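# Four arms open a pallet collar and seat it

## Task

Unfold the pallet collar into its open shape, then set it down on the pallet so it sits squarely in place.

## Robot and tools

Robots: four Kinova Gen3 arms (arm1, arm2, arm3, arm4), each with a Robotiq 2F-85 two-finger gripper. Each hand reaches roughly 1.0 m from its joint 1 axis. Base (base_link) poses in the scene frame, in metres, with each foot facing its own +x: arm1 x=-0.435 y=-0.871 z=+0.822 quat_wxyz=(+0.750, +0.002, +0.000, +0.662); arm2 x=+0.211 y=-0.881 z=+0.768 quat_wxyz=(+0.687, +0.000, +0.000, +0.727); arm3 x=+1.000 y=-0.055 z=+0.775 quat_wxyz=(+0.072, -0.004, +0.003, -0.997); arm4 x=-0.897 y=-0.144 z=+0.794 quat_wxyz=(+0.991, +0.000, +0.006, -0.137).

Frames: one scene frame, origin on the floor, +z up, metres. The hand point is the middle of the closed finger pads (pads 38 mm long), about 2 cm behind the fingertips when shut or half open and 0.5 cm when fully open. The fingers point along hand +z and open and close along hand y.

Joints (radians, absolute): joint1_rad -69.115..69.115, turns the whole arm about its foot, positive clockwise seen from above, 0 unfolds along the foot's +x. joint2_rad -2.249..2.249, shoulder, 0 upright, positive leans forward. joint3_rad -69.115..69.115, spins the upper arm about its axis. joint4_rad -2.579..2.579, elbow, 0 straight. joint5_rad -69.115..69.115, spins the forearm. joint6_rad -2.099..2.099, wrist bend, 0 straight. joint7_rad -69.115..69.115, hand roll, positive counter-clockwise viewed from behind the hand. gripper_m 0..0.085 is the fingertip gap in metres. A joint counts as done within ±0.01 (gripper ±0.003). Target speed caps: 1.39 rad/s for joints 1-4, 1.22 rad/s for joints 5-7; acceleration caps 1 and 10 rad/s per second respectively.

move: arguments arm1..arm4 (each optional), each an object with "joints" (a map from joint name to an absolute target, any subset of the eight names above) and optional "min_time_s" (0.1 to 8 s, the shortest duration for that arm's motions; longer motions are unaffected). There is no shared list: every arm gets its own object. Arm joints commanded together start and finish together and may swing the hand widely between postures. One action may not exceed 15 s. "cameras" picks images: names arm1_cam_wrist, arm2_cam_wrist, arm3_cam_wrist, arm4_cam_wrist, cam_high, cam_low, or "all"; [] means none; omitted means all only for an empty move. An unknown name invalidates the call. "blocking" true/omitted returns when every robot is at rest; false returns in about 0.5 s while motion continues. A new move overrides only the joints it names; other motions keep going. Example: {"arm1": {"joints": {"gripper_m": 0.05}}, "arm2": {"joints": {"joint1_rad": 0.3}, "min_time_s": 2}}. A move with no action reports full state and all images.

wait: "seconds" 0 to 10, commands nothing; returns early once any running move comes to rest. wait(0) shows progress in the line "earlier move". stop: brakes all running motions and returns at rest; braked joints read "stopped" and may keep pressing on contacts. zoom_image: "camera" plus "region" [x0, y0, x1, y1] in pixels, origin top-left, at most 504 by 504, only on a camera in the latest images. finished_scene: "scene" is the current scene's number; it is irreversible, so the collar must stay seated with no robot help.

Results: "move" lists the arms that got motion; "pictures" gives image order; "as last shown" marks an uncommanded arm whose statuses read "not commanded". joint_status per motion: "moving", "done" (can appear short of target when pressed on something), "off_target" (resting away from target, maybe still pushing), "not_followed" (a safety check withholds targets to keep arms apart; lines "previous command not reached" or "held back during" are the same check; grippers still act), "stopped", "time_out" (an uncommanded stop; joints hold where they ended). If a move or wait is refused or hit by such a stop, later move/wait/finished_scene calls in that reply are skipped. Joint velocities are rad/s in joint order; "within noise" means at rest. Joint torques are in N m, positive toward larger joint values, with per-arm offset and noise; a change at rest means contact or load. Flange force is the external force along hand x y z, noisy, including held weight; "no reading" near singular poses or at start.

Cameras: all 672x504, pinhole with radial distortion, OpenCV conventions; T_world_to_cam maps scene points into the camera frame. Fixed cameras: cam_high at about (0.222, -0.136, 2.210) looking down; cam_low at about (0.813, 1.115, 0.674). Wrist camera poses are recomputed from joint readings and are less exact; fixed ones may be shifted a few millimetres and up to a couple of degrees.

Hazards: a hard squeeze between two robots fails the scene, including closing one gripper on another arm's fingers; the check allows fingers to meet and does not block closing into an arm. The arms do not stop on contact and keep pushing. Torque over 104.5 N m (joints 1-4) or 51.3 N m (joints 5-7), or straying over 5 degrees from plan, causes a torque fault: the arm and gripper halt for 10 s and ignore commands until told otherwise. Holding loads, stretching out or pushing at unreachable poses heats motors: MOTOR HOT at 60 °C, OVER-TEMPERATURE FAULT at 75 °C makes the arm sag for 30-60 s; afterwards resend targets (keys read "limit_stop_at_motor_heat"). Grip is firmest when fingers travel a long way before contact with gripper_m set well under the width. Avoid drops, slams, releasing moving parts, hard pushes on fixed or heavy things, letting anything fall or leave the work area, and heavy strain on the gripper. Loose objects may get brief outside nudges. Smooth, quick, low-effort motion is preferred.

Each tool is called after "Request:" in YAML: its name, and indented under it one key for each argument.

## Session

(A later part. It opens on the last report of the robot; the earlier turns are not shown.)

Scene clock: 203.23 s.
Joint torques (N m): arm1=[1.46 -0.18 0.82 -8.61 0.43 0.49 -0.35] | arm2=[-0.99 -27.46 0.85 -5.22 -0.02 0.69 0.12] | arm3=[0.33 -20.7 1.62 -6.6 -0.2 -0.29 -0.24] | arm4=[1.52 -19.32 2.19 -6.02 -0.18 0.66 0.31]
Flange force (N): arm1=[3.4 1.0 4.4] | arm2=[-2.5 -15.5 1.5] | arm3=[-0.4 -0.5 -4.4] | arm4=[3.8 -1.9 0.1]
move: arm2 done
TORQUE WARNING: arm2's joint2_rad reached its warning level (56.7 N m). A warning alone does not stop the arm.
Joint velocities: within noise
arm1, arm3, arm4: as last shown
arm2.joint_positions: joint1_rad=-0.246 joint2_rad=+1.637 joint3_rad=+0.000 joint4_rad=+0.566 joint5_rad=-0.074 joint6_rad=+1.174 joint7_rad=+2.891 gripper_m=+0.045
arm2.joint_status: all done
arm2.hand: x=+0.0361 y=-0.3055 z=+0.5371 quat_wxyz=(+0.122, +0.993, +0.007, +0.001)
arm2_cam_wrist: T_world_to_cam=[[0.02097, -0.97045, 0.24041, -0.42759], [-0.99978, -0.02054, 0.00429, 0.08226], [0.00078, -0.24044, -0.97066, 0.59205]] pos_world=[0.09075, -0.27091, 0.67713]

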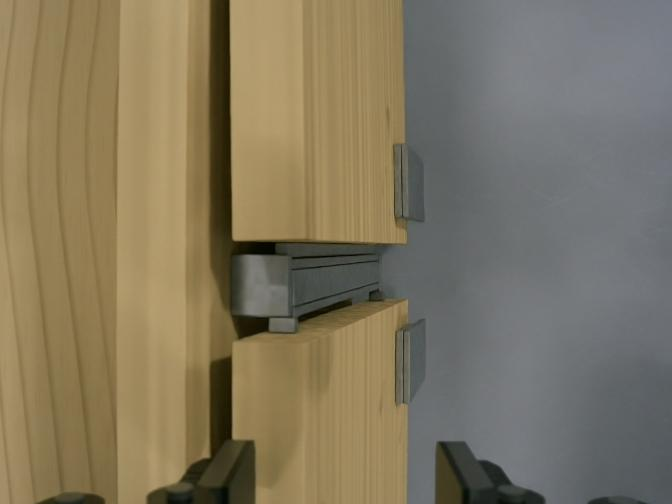

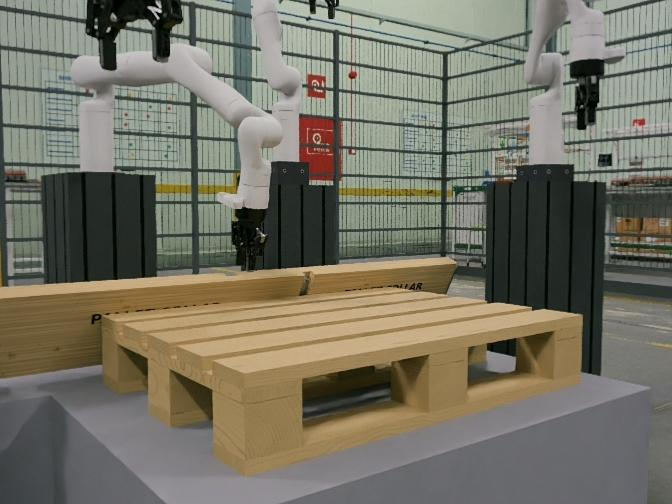

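Request:
move:
  arm2: {"joints": {"joint1_rad": -0.3862, "joint2_rad": 0.7805, "joint3_rad": 0, "joint4_rad": 1.6618, "joint5_rad": 0, "joint6_rad": 0.6993, "joint7_rad": 3.6}, "min_time_s": 4}
  arm3: {"joints": {"joint1_rad": -0.2077, "joint2_rad": 1.2804, "joint3_rad": 0, "joint4_rad": 1.6807, "joint5_rad": 0, "joint6_rad": 0.1805, "joint7_rad": 2.790, "gripper_m": 0}, "min_time_s": 4}
  arm4: {"joints": {"joint1_rad": -0.1709, "joint2_rad": 1.3638, "joint3_rad": 0, "joint4_rad": 2.1372, "joint5_rad": 0, "joint6_rad": -0.3594, "joint7_rad": 0.1038, "gripper_m": 0}, "min_time_s": 4}
  cameras: ["arm2_cam_wrist", "arm3_cam_wrist", "arm4_cam_wrist", "cam_high"]

Scene clock: 266.87 s.
Joint torques (N m): arm1=[1.47 -0.18 0.82 -8.64 0.43 0.5 -0.35] | arm2=[-0.88 -20.73 0.92 -4.45 0.1 -0.01 0.11] | arm3=[0.48 -18.93 1.8 -0.58 -0.23 -0.29 -0.25] | arm4=[1.67 -16.02 2.42 3.36 -0.13 0.71 0.3]
Flange force (N): arm1=[3.4 0.9 4.6] | arm2=[4.6 -4.5 0.2] | arm3=[-1.0 -3.6 -3.7] | arm4=[6.2 -1.1 -1.2]
move: arm2 done; arm3 done; arm4 done
Joint velocities: within noise
arm1: as last shown
arm2.joint_positions: joint1_rad=-0.386 joint2_rad=+0.781 joint3_rad=+0.000 joint4_rad=+1.662 joint5_rad=+0.000 joint6_rad=+0.699 joint7_rad=+3.600 gripper_m=+0.045
arm2.joint_status: all done
arm2.hand: x=+0.0206 y=-0.4195 z=+0.8000 quat_wxyz=(+0.000, +0.900, +0.435, +0.000)
arm3.joint_positions: joint1_rad=-0.208 joint2_rad=+1.280 joint3_rad=+0.000 joint4_rad=+1.681 joint5_rad=+0.000 joint6_rad=+0.180 joint7_rad=+2.790 gripper_m=+0.000
arm3.joint_status: all done
arm3.hand: x=+0.5580 y=-0.1895 z=+0.5627 quat_wxyz=(+0.005, -0.707, -0.707, +0.001)
arm4.joint_positions: joint1_rad=-0.171 joint2_rad=+1.364 joint3_rad=+0.000 joint4_rad=+2.137 joint5_rad=+0.000 joint6_rad=-0.359 joint7_rad=+0.104 gripper_m=+0.000
arm4.joint_status: all done
arm4.hand: x=-0.6035 y=-0.1995 z=+0.5559 quat_wxyz=(+0.005, -0.707, -0.707, +0.004)
arm2_cam_wrist: T_world_to_cam=[[0.78767, -0.61609, -0.00142, -0.27481], [-0.61609, -0.78768, 0.00246, -0.2649], [-0.00263, -0.00106, -1, 0.94382]] pos_world=[0.05574, -0.37696, 0.94408]
arm3_cam_wrist: T_world_to_cam=[[0.99989, 0.01179, -0.00851, -0.55165], [0.01185, -0.9999, 0.0073, -0.14767], [-0.00842, -0.0074, -0.99994, 0.71344]] pos_world=[0.55935, -0.13588, 0.70978]
arm4_cam_wrist: T_world_to_cam=[[0.99997, 0.00425, -0.00703, 0.60652], [0.00423, -0.99999, -0.00293, -0.1446], [-0.00704, 0.0029, -0.99997, 0.70104]] pos_world=[-0.60095, -0.14921, 0.70486]

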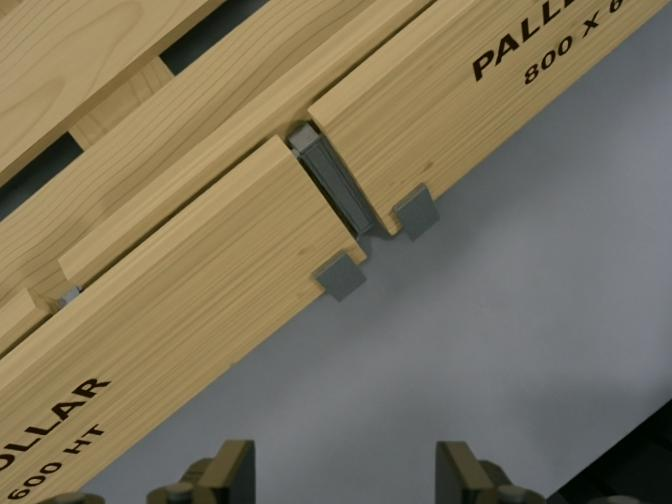

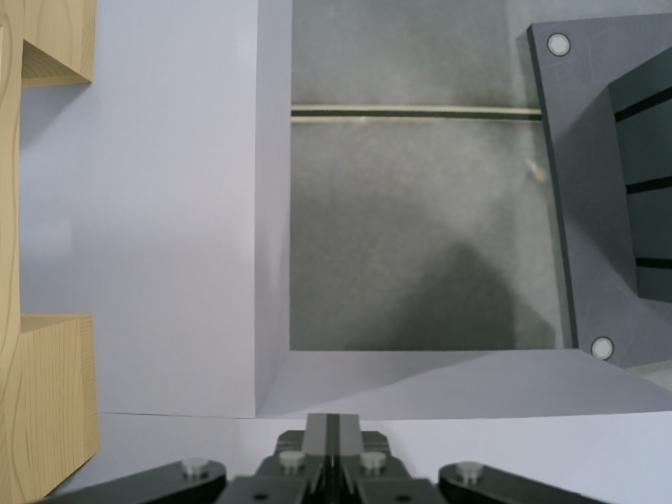

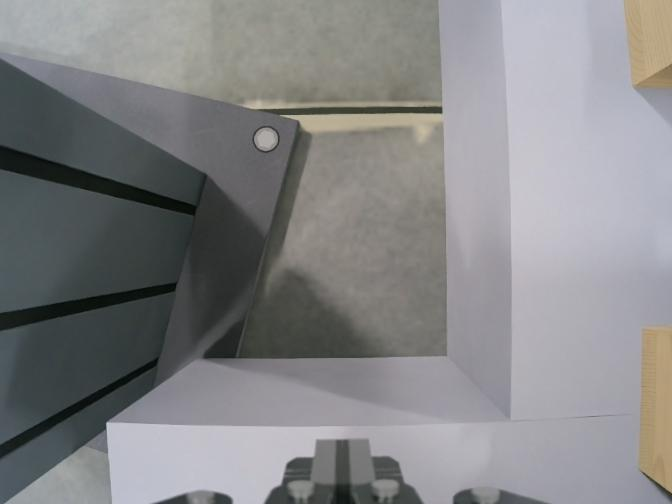

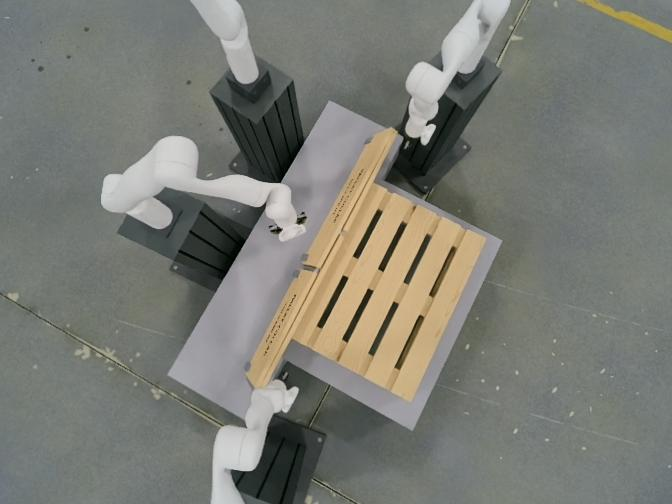

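Request:
move:
  arm3: {"joints": {"joint1_rad": -0.2279, "joint2_rad": 1.4885, "joint3_rad": 0, "joint4_rad": 1.5149, "joint5_rad": 0, "joint6_rad": 0.1382, "joint7_rad": 2.7695}, "min_time_s": 2}
  arm4: {"joints": {"joint1_rad": -0.1709, "joint2_rad": 1.5662, "joint3_rad": 0, "joint4_rad": 1.9655, "joint5_rad": 0, "joint6_rad": -0.3901, "joint7_rad": 0.1038}, "min_time_s": 2}
  cameras: ["arm3_cam_wrist", "arm4_cam_wrist", "cam_low"]

Request:
zoom_image:
  camera: "cam_low"
  region: [0, 200, 480, 400]

Scene clock: 274.40 s.
Joint torques (N m): arm1=[1.45 -0.22 0.86 -8.64 0.46 0.52 -0.35] | arm2=[-0.91 -20.67 0.88 -4.51 0.14 0.02 0.02] | arm3=[0.45 -19.34 1.81 -0.24 -0.21 -0.29 -0.25] | arm4=[1.64 -16.11 2.44 3.56 -0.19 0.68 0.29]
Flange force (N): arm1=[3.4 1.1 4.6] | arm2=[4.6 -4.0 0.2] | arm3=[-1.1 -3.7 -2.9] | arm4=[5.9 -0.9 -1.7]
move: arm3 done; arm4 done
Joint velocities: within noise
arm1, arm2: as last shown
arm3.joint_positions: joint1_rad=-0.228 joint2_rad=+1.488 joint3_rad=+0.000 joint4_rad=+1.515 joint5_rad=+0.000 joint6_rad=+0.138 joint7_rad=+2.769 gripper_m=+0.000
arm3.joint_status: all done
arm3.hand: x=+0.5572 y=-0.1989 z=+0.4746 quat_wxyz=(+0.005, -0.707, -0.707, +0.001)
arm4.joint_positions: joint1_rad=-0.171 joint2_rad=+1.566 joint3_rad=+0.000 joint4_rad=+1.966 joint5_rad=+0.000 joint6_rad=-0.390 joint7_rad=+0.104 gripper_m=+0.000
arm4.joint_status: all done
arm4.hand: x=-0.6045 y=-0.1993 z=+0.4749 quat_wxyz=(+0.005, -0.707, -0.707, +0.004)
arm3_cam_wrist: T_world_to_cam=[[0.9999, 0.01139, -0.00861, -0.55149], [0.01145, -0.99991, 0.0073, -0.1562], [-0.00852, -0.0074, -0.99994, 0.62543]] pos_world=[0.55855, -0.14528, 0.62178]
arm4_cam_wrist: T_world_to_cam=[[0.99997, 0.00425, -0.00693, 0.60699], [0.00423, -0.99999, -0.00303, -0.14458], [-0.00694, 0.003, -0.99997, 0.62011]] pos_world=[-0.60205, -0.14902, 0.62386]

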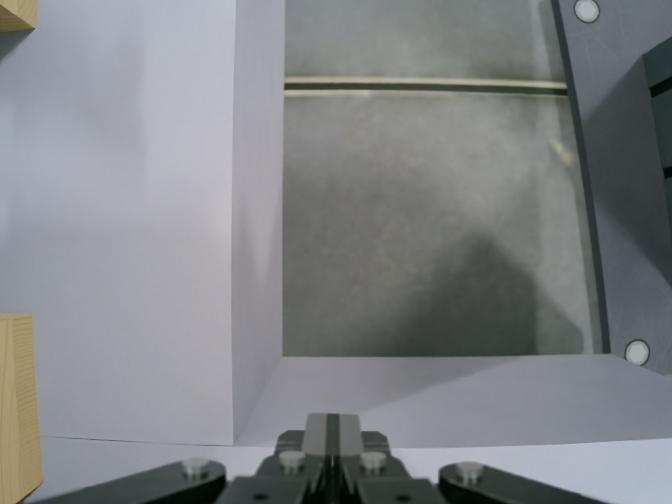

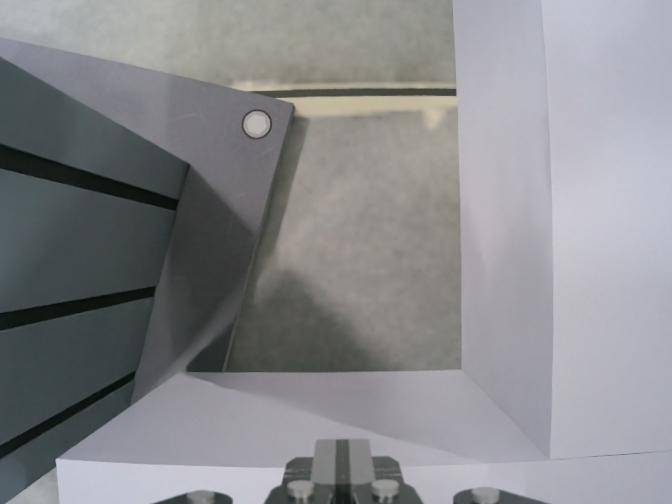

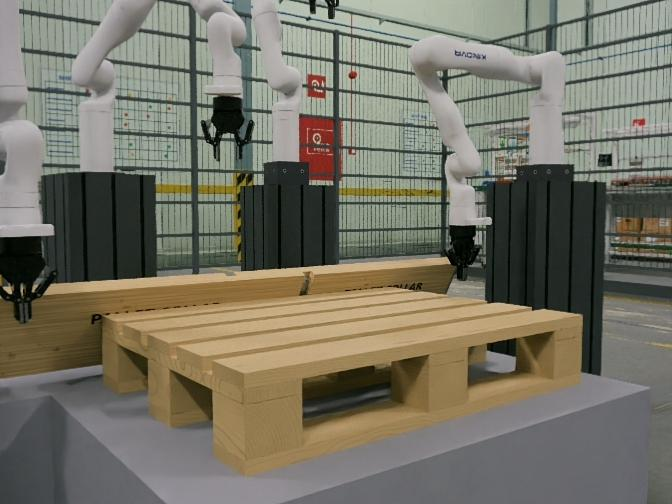

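Scaled by 1.050 from the camera's image (finer frame: 960x720).

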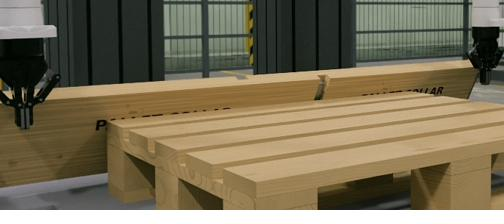

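Request:
move:
  arm3: {"joints": {"joint1_rad": -0.4133, "joint2_rad": 1.5079, "joint3_rad": 0, "joint4_rad": 1.3661, "joint5_rad": 0, "joint6_rad": 0.2676, "joint7_rad": 2.5841}, "min_time_s": 4}
  arm4: {"joints": {"joint1_rad": 0.1346, "joint2_rad": 1.5386, "joint3_rad": 0, "joint4_rad": 1.8801, "joint5_rad": 0, "joint6_rad": -0.2771, "joint7_rad": 0.4093}, "min_time_s": 4}
  cameras: ["arm2_cam_wrist", "cam_low"]

Scene clock: 280.63 s.
Joint torques (N m): arm1=[1.43 -0.16 0.86 -8.65 0.44 0.53 -0.35] | arm2=[-0.98 -20.67 0.95 -4.48 0.13 -0.01 0.04] | arm3=[0.47 -20.39 1.83 -1.35 -0.19 -0.28 -0.24] | arm4=[1.69 -17.06 2.46 2.66 -0.18 0.71 0.29]
Flange force (N): arm1=[3.5 1.1 4.8] | arm2=[4.7 -4.1 0.1] | arm3=[-1.6 -3.2 -3.0] | arm4=[5.4 0.6 -1.5]
move: arm3 done; arm4 done
Joint velocities: within noise
arm1.joint_positions: joint1_rad=-0.505 joint2_rad=-0.330 joint3_rad=-0.093 joint4_rad=+1.536 joint5_rad=-0.067 joint6_rad=+1.972 joint7_rad=+1.328 gripper_m=+0.085
arm1.joint_status: not commanded
arm1.hand: x=-0.4993 y=-0.7430 z=+1.3066 quat_wxyz=(+0.022, +0.789, -0.614, +0.009)
arm2: as last shown
arm3.joint_positions: joint1_rad=-0.413 joint2_rad=+1.508 joint3_rad=+0.000 joint4_rad=+1.366 joint5_rad=+0.000 joint6_rad=+0.268 joint7_rad=+2.584 gripper_m=+0.000
arm3.joint_status: all done
arm3.hand: x=+0.5573 y=-0.2989 z=+0.4741 quat_wxyz=(+0.005, -0.707, -0.707, +0.001)
arm4.joint_positions: joint1_rad=+0.135 joint2_rad=+1.539 joint3_rad=+0.000 joint4_rad=+1.880 joint5_rad=+0.000 joint6_rad=-0.277 joint7_rad=+0.409 gripper_m=+0.000
arm4.joint_status: all done
arm4.hand: x=-0.6046 y=-0.2994 z=+0.4747 quat_wxyz=(+0.005, -0.707, -0.707, +0.004)
arm2_cam_wrist: T_world_to_cam=[[0.78767, -0.61609, -0.00142, -0.27481], [-0.61609, -0.78768, 0.00246, -0.2649], [-0.00263, -0.00106, -1, 0.94382]] pos_world=[0.05574, -0.37696, 0.94408]

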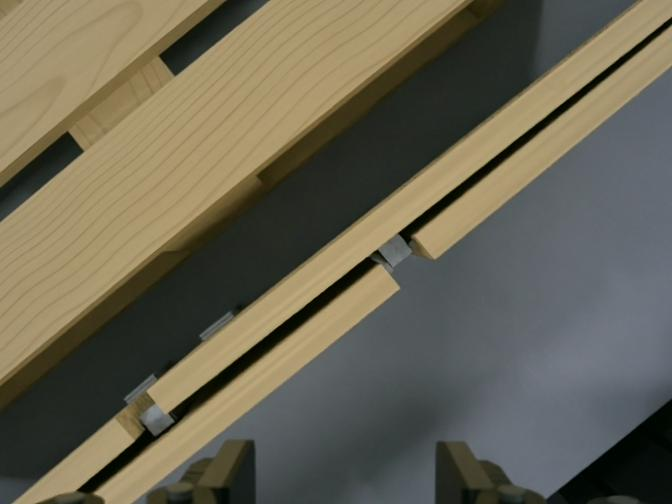

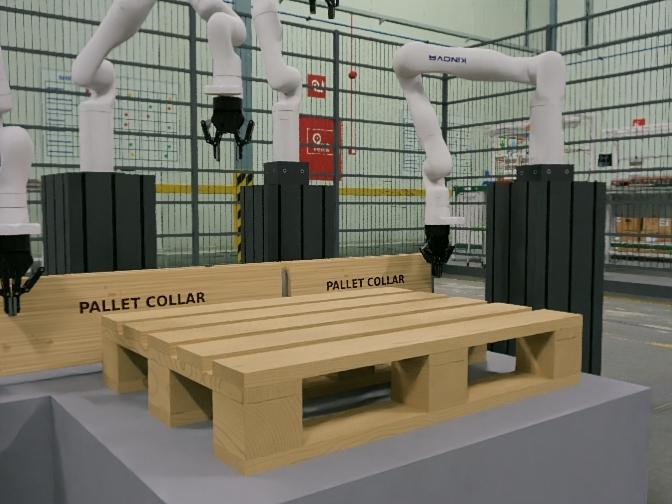

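Request:
zoom_image:
  camera: "arm2_cam_wrist"
  region: [90, 190, 470, 504]

Request:
zoom_image:
  camera: "arm2_cam_wrist"
  region: [340, 200, 480, 320]

Request:
zoom_image:
  camera: "arm2_cam_wrist"
  region: [90, 300, 280, 470]

Scaled by 1.326.

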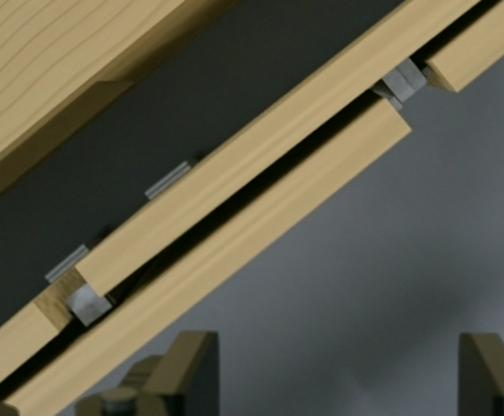

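Scaled by 3.600.

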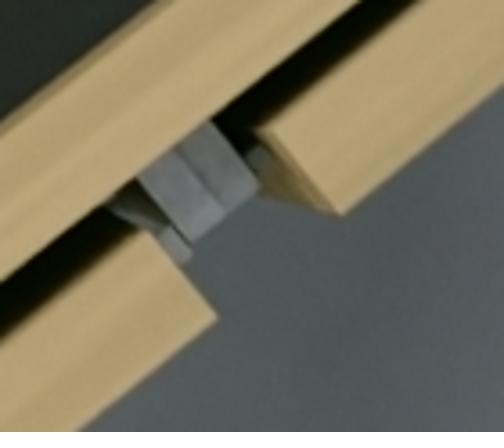

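Scaled by 2.653.

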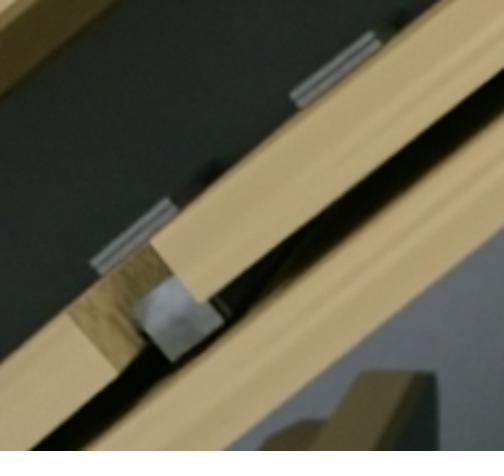

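Request:
move:
  arm2: {"joints": {"joint1_rad": -0.6919, "joint2_rad": 1.6639, "joint3_rad": 0, "joint4_rad": 1.9178, "joint5_rad": -0.4521, "joint6_rad": -0.8927, "joint7_rad": 4.3309, "gripper_m": 0.07}, "min_time_s": 4}
  cameras: ["arm2_cam_wrist", "cam_high"]

Scene clock: 292.57 s.
Joint torques (N m): arm1=[1.44 -0.18 0.81 -8.69 0.44 0.51 -0.35] | arm2=[-1.03 -17.98 2.07 4.11 -0.31 -1.4 0.01] | arm3=[0.49 -20.35 1.82 -1.34 -0.2 -0.27 -0.24] | arm4=[1.72 -17.08 2.5 2.66 -0.16 0.69 0.29]
Flange force (N): arm1=[3.5 0.9 4.9] | arm2=[0.2 -0.2 5.0] | arm3=[-1.6 -3.2 -3.1] | arm4=[5.5 0.7 -1.5]
move: arm2 done
Joint velocities: within noise
arm1, arm3, arm4: as last shown
arm2.joint_positions: joint1_rad=-0.692 joint2_rad=+1.664 joint3_rad=+0.000 joint4_rad=+1.918 joint5_rad=-0.452 joint6_rad=-0.893 joint7_rad=+4.331 gripper_m=+0.070
arm2.joint_status: all done
arm2.hand: x=+0.0359 y=-0.4991 z=+0.4599 quat_wxyz=(-0.183, +0.683, +0.683, +0.183)
arm2_cam_wrist: T_world_to_cam=[[0.99998, 0.00567, 0.00212, -0.03538], [0.00597, -0.86707, -0.49815, -0.14903], [-0.00099, 0.49815, -0.86709, 0.7916]] pos_world=[0.03705, -0.52336, 0.61222]

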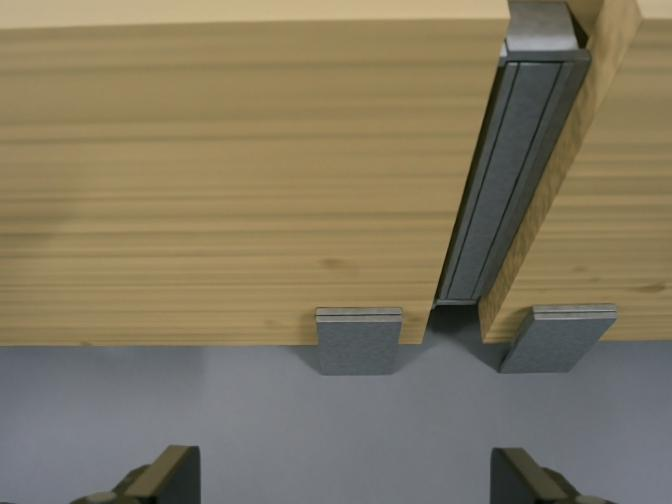

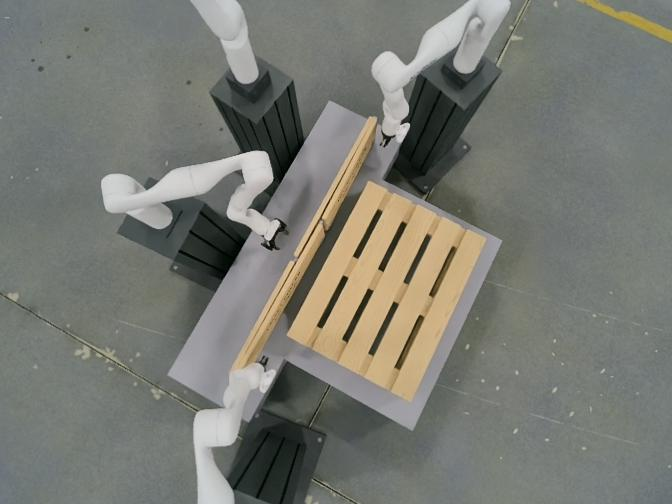

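Request:
move:
  arm2: {"joints": {"joint1_rad": -0.5575, "joint2_rad": 1.8323, "joint3_rad": 0, "joint4_rad": 1.59, "joint5_rad": -0.4274, "joint6_rad": -0.7685, "joint7_rad": 4.4808, "gripper_m": 0.07}, "min_time_s": 3}
  cameras: ["arm2_cam_wrist"]

Scene clock: 308.43 s.
Joint torques (N m): arm1=[1.43 -0.18 0.83 -8.65 0.44 0.48 -0.33] | arm2=[-0.92 -18.88 1.86 2.67 -0.13 -1.48 0.09] | arm3=[0.48 -20.39 1.81 -1.32 -0.21 -0.29 -0.24] | arm4=[1.73 -17.07 2.51 2.67 -0.17 0.7 0.26]
Flange force (N): arm1=[3.5 1.1 4.6] | arm2=[0.1 -0.1 5.8] | arm3=[-1.7 -3.3 -3.0] | arm4=[5.5 0.7 -1.5]
move: arm2 done
Joint velocities: within noise
arm1, arm3, arm4: as last shown
arm2.joint_positions: joint1_rad=-0.557 joint2_rad=+1.832 joint3_rad=+0.000 joint4_rad=+1.590 joint5_rad=-0.427 joint6_rad=-0.769 joint7_rad=+4.481 gripper_m=+0.070
arm2.joint_status: all done
arm2.hand: x=+0.0481 y=-0.4495 z=+0.3725 quat_wxyz=(-0.183, +0.683, +0.683, +0.183)
arm2_cam_wrist: T_world_to_cam=[[0.99998, 0.00557, 0.00229, -0.04772], [0.00597, -0.86714, -0.49803, -0.14973], [-0.00079, 0.49803, -0.86716, 0.69109]] pos_world=[0.04915, -0.47376, 0.52482]

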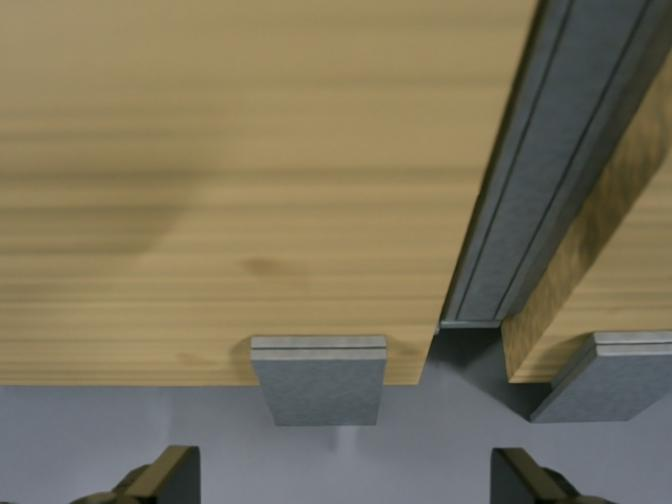

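Request:
move:
  arm2: {"joints": {"joint1_rad": -0.4744, "joint2_rad": 1.8933, "joint3_rad": 0, "joint4_rad": 1.3366, "joint5_rad": -0.4466, "joint6_rad": -0.4972, "joint7_rad": 4.6185, "gripper_m": 0.07}, "min_time_s": 3}
  cameras: ["arm2_cam_wrist", "cam_high"]

Scene clock: 320.80 s.
Joint torques (N m): arm1=[1.47 -0.19 0.78 -8.66 0.43 0.5 -0.35] | arm2=[-0.91 -20.08 1.64 1.11 0.04 -1.2 0.07] | arm3=[0.48 -20.39 1.81 -1.36 -0.2 -0.26 -0.26] | arm4=[1.72 -17.06 2.45 2.68 -0.16 0.73 0.26]
Flange force (N): arm1=[3.4 0.8 4.7] | arm2=[0.8 0.6 6.1] | arm3=[-1.5 -3.1 -3.0] | arm4=[5.5 0.6 -1.5]
move: arm2 done
Joint velocities: within noise
arm1, arm3, arm4: as last shown
arm2.joint_positions: joint1_rad=-0.474 joint2_rad=+1.893 joint3_rad=+0.000 joint4_rad=+1.337 joint5_rad=-0.447 joint6_rad=-0.497 joint7_rad=+4.619 gripper_m=+0.070
arm2.joint_status: all done
arm2.hand: x=+0.0451 y=-0.4210 z=+0.3221 quat_wxyz=(-0.147, +0.692, +0.691, +0.147)
arm2_cam_wrist: T_world_to_cam=[[0.99998, 0.00573, 0.00157, -0.04444], [0.00587, -0.91438, -0.40483, -0.19996], [-0.00089, 0.40483, -0.91439, 0.60917]] pos_world=[0.04615, -0.4292, 0.47614]

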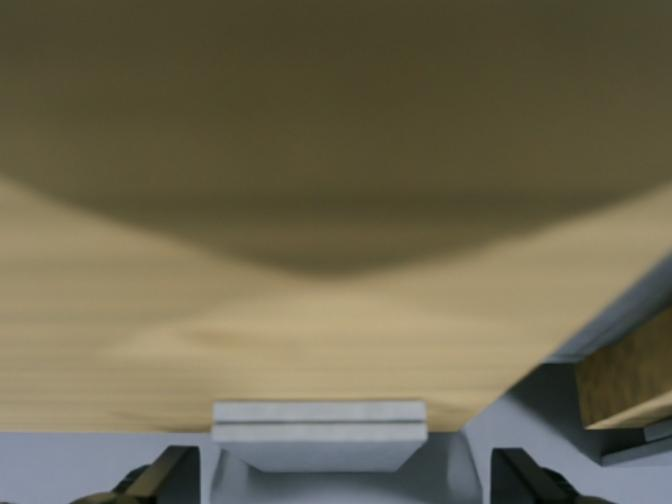

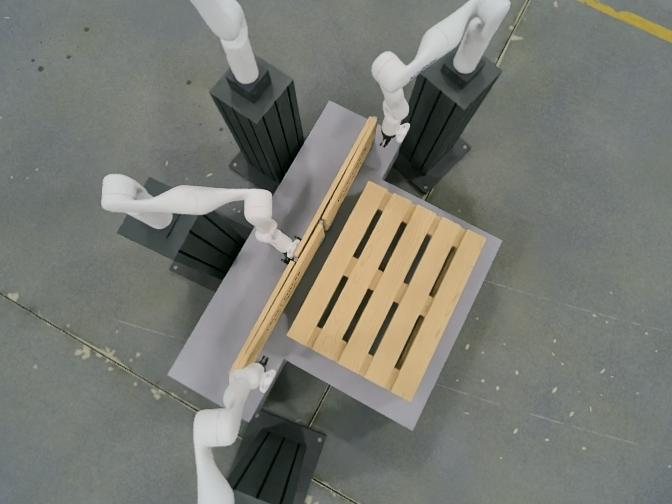

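Request:
move:
  arm2: {"joints": {"joint1_rad": -0.4883, "joint2_rad": 1.8929, "joint3_rad": 0, "joint4_rad": 1.3287, "joint5_rad": -0.4654, "joint6_rad": -0.4891, "joint7_rad": 4.6242}, "min_time_s": 1}

Request:
move:
  arm2: {"joints": {"gripper_m": 0.02}}
  cameras: ["arm2_cam_wrist"]

Scene clock: 325.60 s.
Joint torques (N m): arm1=[1.45 -0.18 0.81 -8.66 0.43 0.5 -0.32] | arm2=[-0.97 -20.1 1.64 1.15 0.05 -1.21 0.08] | arm3=[0.46 -20.42 1.81 -1.33 -0.19 -0.28 -0.24] | arm4=[1.7 -17.08 2.53 2.69 -0.16 0.74 0.31]
Flange force (N): arm1=[3.5 1.0 4.7] | arm2=[1.1 0.6 6.4] | arm3=[-1.6 -3.3 -2.9] | arm4=[5.5 0.6 -1.4]
move: arm2 done
Joint velocities: within noise
arm1, arm3, arm4: as last shown
arm2.joint_positions: joint1_rad=-0.488 joint2_rad=+1.893 joint3_rad=+0.000 joint4_rad=+1.329 joint5_rad=-0.465 joint6_rad=-0.489 joint7_rad=+4.624 gripper_m=+0.070
arm2.joint_status: all done
arm2.hand: x=+0.0392 y=-0.4211 z=+0.3220 quat_wxyz=(-0.147, +0.692, +0.691, +0.147)
pictures: none

Scene clock: 326.47 s.
Joint torques (N m): arm1=[1.46 -0.22 0.82 -8.66 0.47 0.52 -0.35] | arm2=[-6.44 -19.89 -4.65 -5.6 2.41 -0.92 0.23] | arm3=[0.48 -20.41 1.81 -1.35 -0.21 -0.28 -0.24] | arm4=[1.7 -17.02 2.48 2.69 -0.14 0.7 0.31]
Flange force (N): arm1=[3.4 1.0 4.7] | arm2=[2.9 15.0 -17.0] | arm3=[-1.6 -3.2 -3.0] | arm4=[5.5 0.8 -1.5]
move: arm2 off_target
Joint velocities: within noise
arm1, arm3, arm4: as last shown
arm2.joint_positions: joint1_rad=-0.488 joint2_rad=+1.893 joint3_rad=+0.000 joint4_rad=+1.329 joint5_rad=-0.465 joint6_rad=-0.489 joint7_rad=+4.624 gripper_m=+0.032
arm2.joint_status: gripper_m off_target (ended at +0.032, target +0.020)
arm2.hand: x=+0.0392 y=-0.4211 z=+0.3221 quat_wxyz=(-0.147, +0.692, +0.691, +0.147)
arm2_cam_wrist: T_world_to_cam=[[0.99998, 0.00582, 0.00161, -0.03852], [0.00597, -0.91441, -0.40474, -0.20008], [-0.00089, 0.40475, -0.91443, 0.60919]] pos_world=[0.04025, -0.4293, 0.47614]

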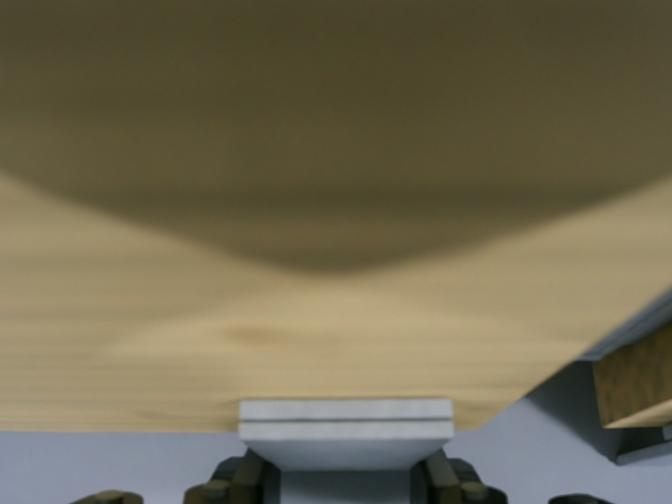

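Request:
move:
  arm2: {"joints": {"joint1_rad": -0.5308, "joint2_rad": 1.9006, "joint3_rad": 0, "joint4_rad": 1.4035, "joint5_rad": -0.4374, "joint6_rad": -0.5611, "joint7_rad": 4.5431}, "min_time_s": 2.5}
  cameras: ["cam_high", "arm2_cam_wrist"]

Request:
zoom_image:
  camera: "cam_high"
  region: [220, 100, 400, 390]

Scene clock: 335.53 s.
Joint torques (N m): arm1=[1.48 -0.2 0.84 -8.65 0.42 0.51 -0.37] | arm2=[-2.81 -17.4 -0.71 4.19 0.59 0.03 0.38] | arm3=[0.52 -20.39 1.82 -1.35 -0.21 -0.27 -0.23] | arm4=[1.72 -17 2.47 2.67 -0.16 0.73 0.31]
Flange force (N): arm1=[3.4 0.9 4.7] | arm2=[5.3 1.7 10.9] | arm3=[-1.7 -3.1 -3.0] | arm4=[5.6 0.6 -1.7]
move: arm2 done
Joint velocities: within noise
arm1, arm3, arm4: as last shown
arm2.joint_positions: joint1_rad=-0.531 joint2_rad=+1.901 joint3_rad=+0.000 joint4_rad=+1.403 joint5_rad=-0.437 joint6_rad=-0.561 joint7_rad=+4.543 gripper_m=+0.032
arm2.joint_status: all done
arm2.hand: x=+0.0400 y=-0.4510 z=+0.3221 quat_wxyz=(-0.147, +0.692, +0.691, +0.147)
pictures: arm2_cam_wrist, cam_high
arm2_cam_wrist: T_world_to_cam=[[0.99998, 0.00582, 0.00161, -0.03914], [0.00597, -0.91441, -0.40474, -0.22742], [-0.00089, 0.40475, -0.91443, 0.62129]] pos_world=[0.04105, -0.4592, 0.47614]

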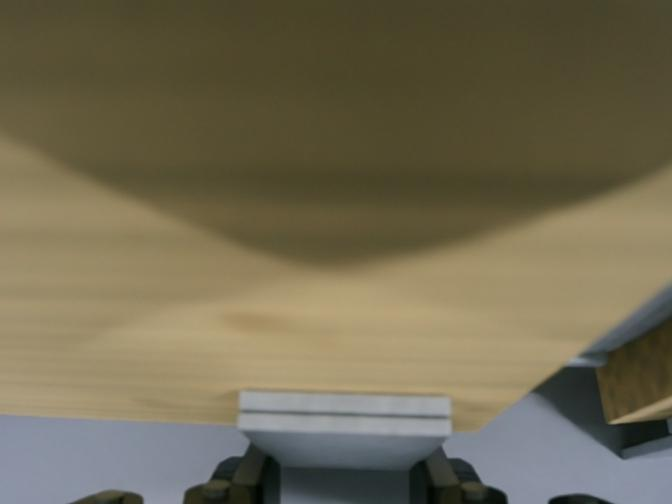

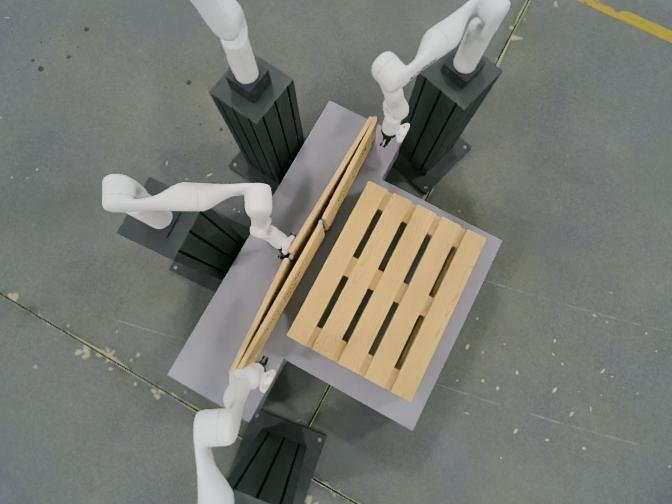

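Scaled by 1.738 from the camera's image (finer frame: 960x720).

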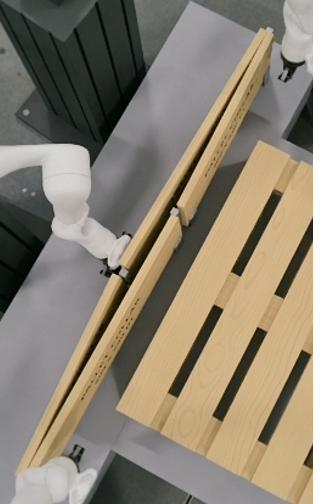

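Request:
move:
  arm2: {"joints": {"joint1_rad": -0.5964, "joint2_rad": 1.9187, "joint3_rad": 0, "joint4_rad": 1.4922, "joint5_rad": -0.4192, "joint6_rad": -0.6523, "joint7_rad": 4.4429}, "min_time_s": 2.5}

Request:
move:
  arm2: {"joints": {"joint1_rad": -0.6725, "joint2_rad": 1.9452, "joint3_rad": 0, "joint4_rad": 1.5707, "joint5_rad": -0.4141, "joint6_rad": -0.7387, "joint7_rad": 4.3422}, "min_time_s": 2.5}
  cameras: ["cam_high", "cam_low"]

Request:
zoom_image:
  camera: "cam_high"
  region: [220, 100, 400, 390]

Scene clock: 339.47 s.
Joint torques (N m): arm1=[1.45 -0.23 0.78 -8.66 0.44 0.53 -0.37] | arm2=[-1 -15.48 1.17 7.61 -0.56 0.23 0.13] | arm3=[0.49 -20.38 1.85 -1.31 -0.22 -0.27 -0.24] | arm4=[1.78 -17.08 2.48 2.61 -0.15 0.74 0.28]
Flange force (N): arm1=[3.3 0.8 4.8] | arm2=[4.3 -3.1 16.7] | arm3=[-1.6 -3.3 -3.0] | arm4=[5.8 0.5 -1.6]
move: arm2 done
Joint velocities: within noise
arm1, arm3, arm4: as last shown
arm2.joint_positions: joint1_rad=-0.596 joint2_rad=+1.919 joint3_rad=+0.000 joint4_rad=+1.492 joint5_rad=-0.419 joint6_rad=-0.652 joint7_rad=+4.443 gripper_m=+0.032
arm2.joint_status: all done
arm2.hand: x=+0.0419 y=-0.4910 z=+0.3221 quat_wxyz=(-0.147, +0.692, +0.691, +0.147)
pictures: none

Scene clock: 342.27 s.
Joint torques (N m): arm1=[1.44 -0.16 0.8 -8.67 0.44 0.5 -0.32] | arm2=[-0.93 -14.63 1.22 8.47 -0.82 0.12 0.03] | arm3=[0.46 -20.37 1.82 -1.33 -0.22 -0.27 -0.24] | arm4=[1.76 -17.11 2.52 2.66 -0.16 0.7 0.27]
Flange force (N): arm1=[3.5 1.0 4.8] | arm2=[3.3 -3.3 16.8] | arm3=[-1.6 -3.3 -3.0] | arm4=[5.6 0.6 -1.4]
move: arm2 done
Joint velocities: within noise
arm1.joint_positions: joint1_rad=-0.505 joint2_rad=-0.330 joint3_rad=-0.093 joint4_rad=+1.536 joint5_rad=-0.067 joint6_rad=+1.972 joint7_rad=+1.328 gripper_m=+0.085
arm1.joint_status: not commanded
arm1.hand: x=-0.4993 y=-0.7430 z=+1.3066 quat_wxyz=(+0.022, +0.789, -0.614, +0.009)
arm2.joint_positions: joint1_rad=-0.672 joint2_rad=+1.945 joint3_rad=+0.000 joint4_rad=+1.571 joint5_rad=-0.414 joint6_rad=-0.739 joint7_rad=+4.342 gripper_m=+0.032
arm2.joint_status: all done
arm2.hand: x=+0.0459 y=-0.5309 z=+0.3221 quat_wxyz=(-0.147, +0.692, +0.691, +0.147)
arm3.joint_positions: joint1_rad=-0.413 joint2_rad=+1.508 joint3_rad=+0.000 joint4_rad=+1.366 joint5_rad=+0.000 joint6_rad=+0.268 joint7_rad=+2.584 gripper_m=+0.000
arm3.joint_status: not commanded
arm3.hand: x=+0.5573 y=-0.2989 z=+0.4741 quat_wxyz=(+0.005, -0.707, -0.707, +0.001)
arm4.joint_positions: joint1_rad=+0.135 joint2_rad=+1.539 joint3_rad=+0.000 joint4_rad=+1.880 joint5_rad=+0.000 joint6_rad=-0.277 joint7_rad=+0.409 gripper_m=+0.000
arm4.joint_status: not commanded
arm4.hand: x=-0.6046 y=-0.2994 z=+0.4747 quat_wxyz=(+0.005, -0.707, -0.707, +0.004)

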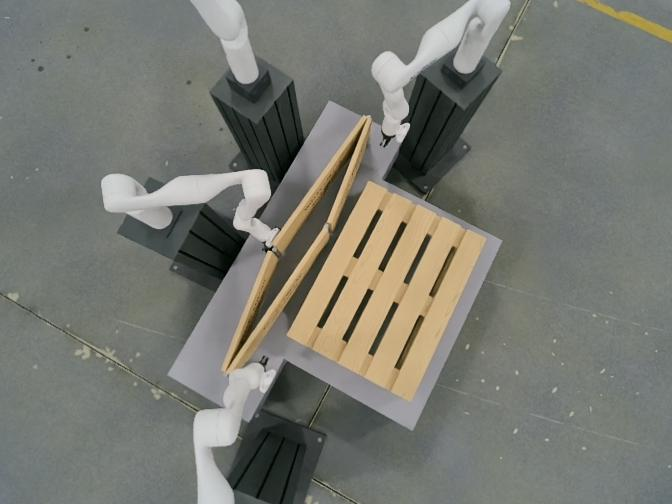

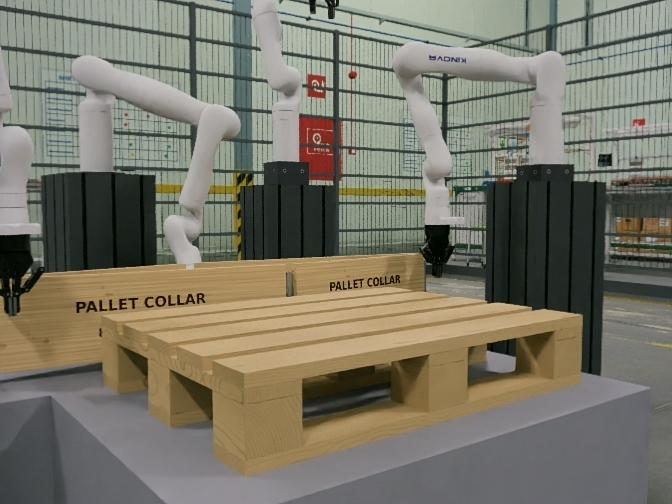

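Scaled by 1.738 from the camera's image (finer frame: 960x720).

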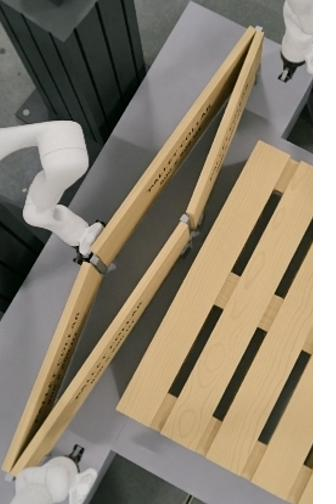

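Request:
move:
  arm2: {"joints": {"gripper_m": 0.07}}

Request:
move:
  arm2: {"joints": {"joint1_rad": -0.6919, "joint2_rad": 1.6639, "joint3_rad": 0, "joint4_rad": 1.9178, "joint5_rad": -0.4521, "joint6_rad": -0.8927, "joint7_rad": 4.3309}, "min_time_s": 2.5}
  cameras: ["arm2_cam_wrist", "cam_high"]

Scene clock: 366.83 s.
Joint torques (N m): arm1=[1.46 -0.21 0.84 -8.66 0.43 0.5 -0.35] | arm2=[-0.96 -17.09 1.81 3.77 -0.21 -1.13 0.08] | arm3=[0.47 -20.39 1.82 -1.33 -0.21 -0.26 -0.23] | arm4=[1.72 -17.08 2.47 2.68 -0.18 0.7 0.28]
Flange force (N): arm1=[3.4 1.0 4.7] | arm2=[0.1 0.1 5.8] | arm3=[-1.6 -3.2 -3.0] | arm4=[5.4 0.7 -1.5]
move: arm2 done
Joint velocities: within noise
arm1, arm3, arm4: as last shown
arm2.joint_positions: joint1_rad=-0.673 joint2_rad=+1.945 joint3_rad=+0.000 joint4_rad=+1.571 joint5_rad=-0.414 joint6_rad=-0.739 joint7_rad=+4.342 gripper_m=+0.070
arm2.joint_status: all done
arm2.hand: x=+0.0459 y=-0.5309 z=+0.3221 quat_wxyz=(-0.147, +0.692, +0.691, +0.147)
pictures: none

Scene clock: 369.67 s.
Joint torques (N m): arm1=[1.47 -0.19 0.8 -8.63 0.44 0.52 -0.37] | arm2=[-4.1 -26.82 0.51 -1.02 1.25 -4.69 0.21] | arm3=[0.46 -20.39 1.8 -1.35 -0.21 -0.27 -0.23] | arm4=[1.76 -17.12 2.5 2.65 -0.19 0.71 0.28]
Flange force (N): arm1=[3.4 0.8 4.6] | arm2=[-7.2 9.8 9.9] | arm3=[-1.6 -3.2 -3.0] | arm4=[5.6 0.6 -1.4]
move: arm2 done
Joint velocities: within noise
arm1, arm3, arm4: as last shown
arm2.joint_positions: joint1_rad=-0.692 joint2_rad=+1.664 joint3_rad=+0.000 joint4_rad=+1.918 joint5_rad=-0.452 joint6_rad=-0.893 joint7_rad=+4.331 gripper_m=+0.070
arm2.joint_status: all done
arm2.hand: x=+0.0360 y=-0.4991 z=+0.4599 quat_wxyz=(-0.183, +0.683, +0.683, +0.183)
arm2_cam_wrist: T_world_to_cam=[[0.99998, 0.00562, 0.00221, -0.03546], [0.00597, -0.86714, -0.49803, -0.14914], [-0.00089, 0.49803, -0.86716, 0.79158]] pos_world=[0.03705, -0.52336, 0.61222]

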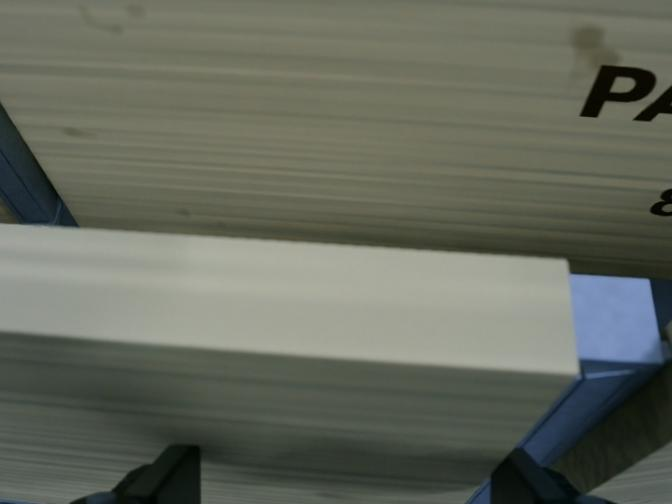

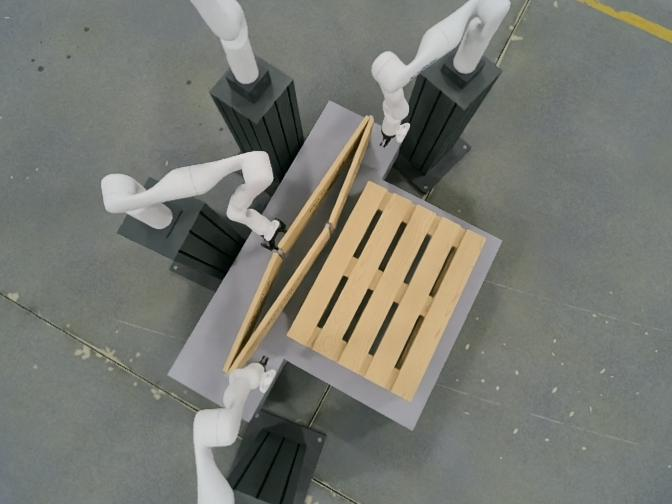

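Request:
move:
  arm2: {"joints": {"joint1_rad": -0.8587, "joint2_rad": 1.5385, "joint3_rad": 0, "joint4_rad": 2.2163, "joint5_rad": -0.4875, "joint6_rad": -1.0088, "joint7_rad": 4.1431}, "min_time_s": 2}
  cameras: ["arm2_cam_wrist", "cam_high", "cam_low"]

Request:
zoom_image:
  camera: "cam_high"
  region: [220, 100, 400, 390]

Scene clock: 376.00 s.
Joint torques (N m): arm1=[1.45 -0.21 0.86 -8.68 0.46 0.51 -0.35] | arm2=[-0.94 -16.53 2.24 5.69 -0.59 -1.27 0.05] | arm3=[0.49 -20.38 1.83 -1.32 -0.21 -0.28 -0.23] | arm4=[1.78 -17.07 2.46 2.67 -0.17 0.74 0.29]
Flange force (N): arm1=[3.4 1.1 4.8] | arm2=[-0.1 -0.5 4.7] | arm3=[-1.7 -3.3 -3.0] | arm4=[5.7 0.6 -1.5]
move: arm2 done
Joint velocities: within noise
arm1, arm3, arm4: as last shown
arm2.joint_positions: joint1_rad=-0.859 joint2_rad=+1.538 joint3_rad=+0.000 joint4_rad=+2.216 joint5_rad=-0.487 joint6_rad=-1.009 joint7_rad=+4.143 gripper_m=+0.070
arm2.joint_status: all done
arm2.hand: x=+0.0369 y=-0.5591 z=+0.5399 quat_wxyz=(-0.183, +0.683, +0.683, +0.183)
arm2_cam_wrist: T_world_to_cam=[[0.99998, 0.00544, 0.00233, -0.03639], [0.00587, -0.86718, -0.49795, -0.16141], [-0.00069, 0.49796, -0.8672, 0.89081]] pos_world=[0.03795, -0.58336, 0.69222]

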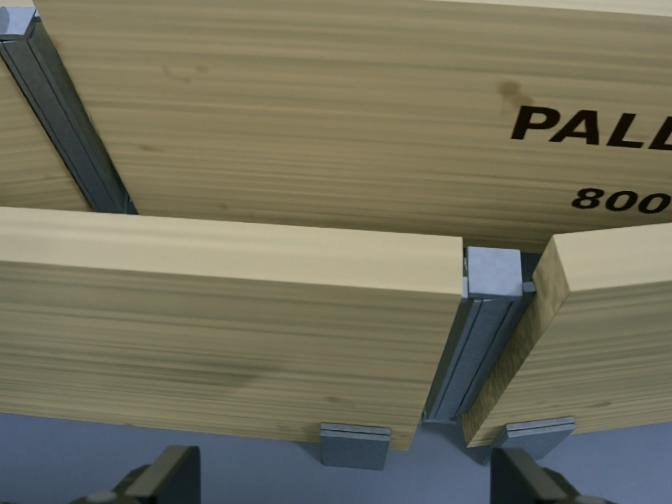

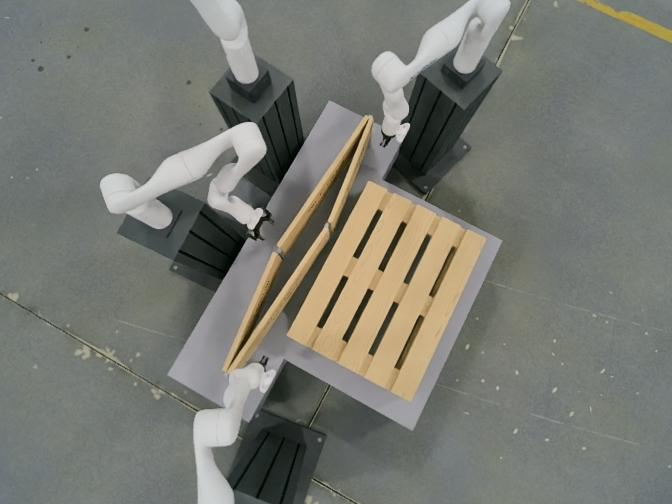

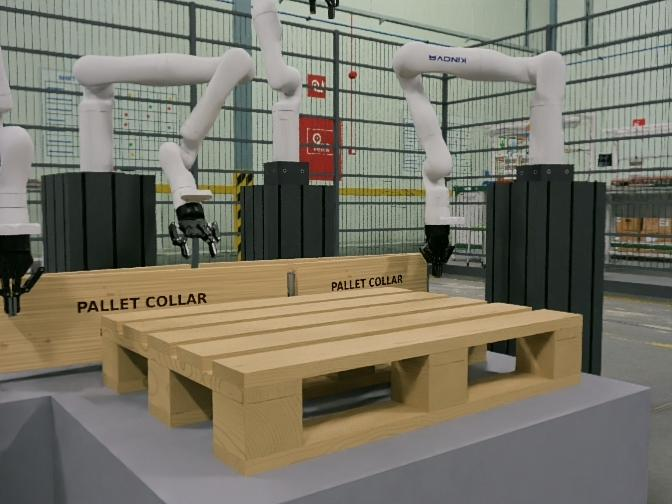

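Scaled by 1.738 from the camera's image (finer frame: 960x720).

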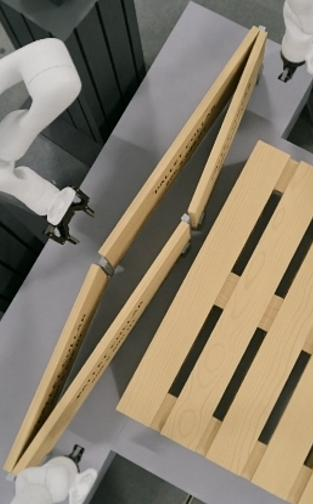

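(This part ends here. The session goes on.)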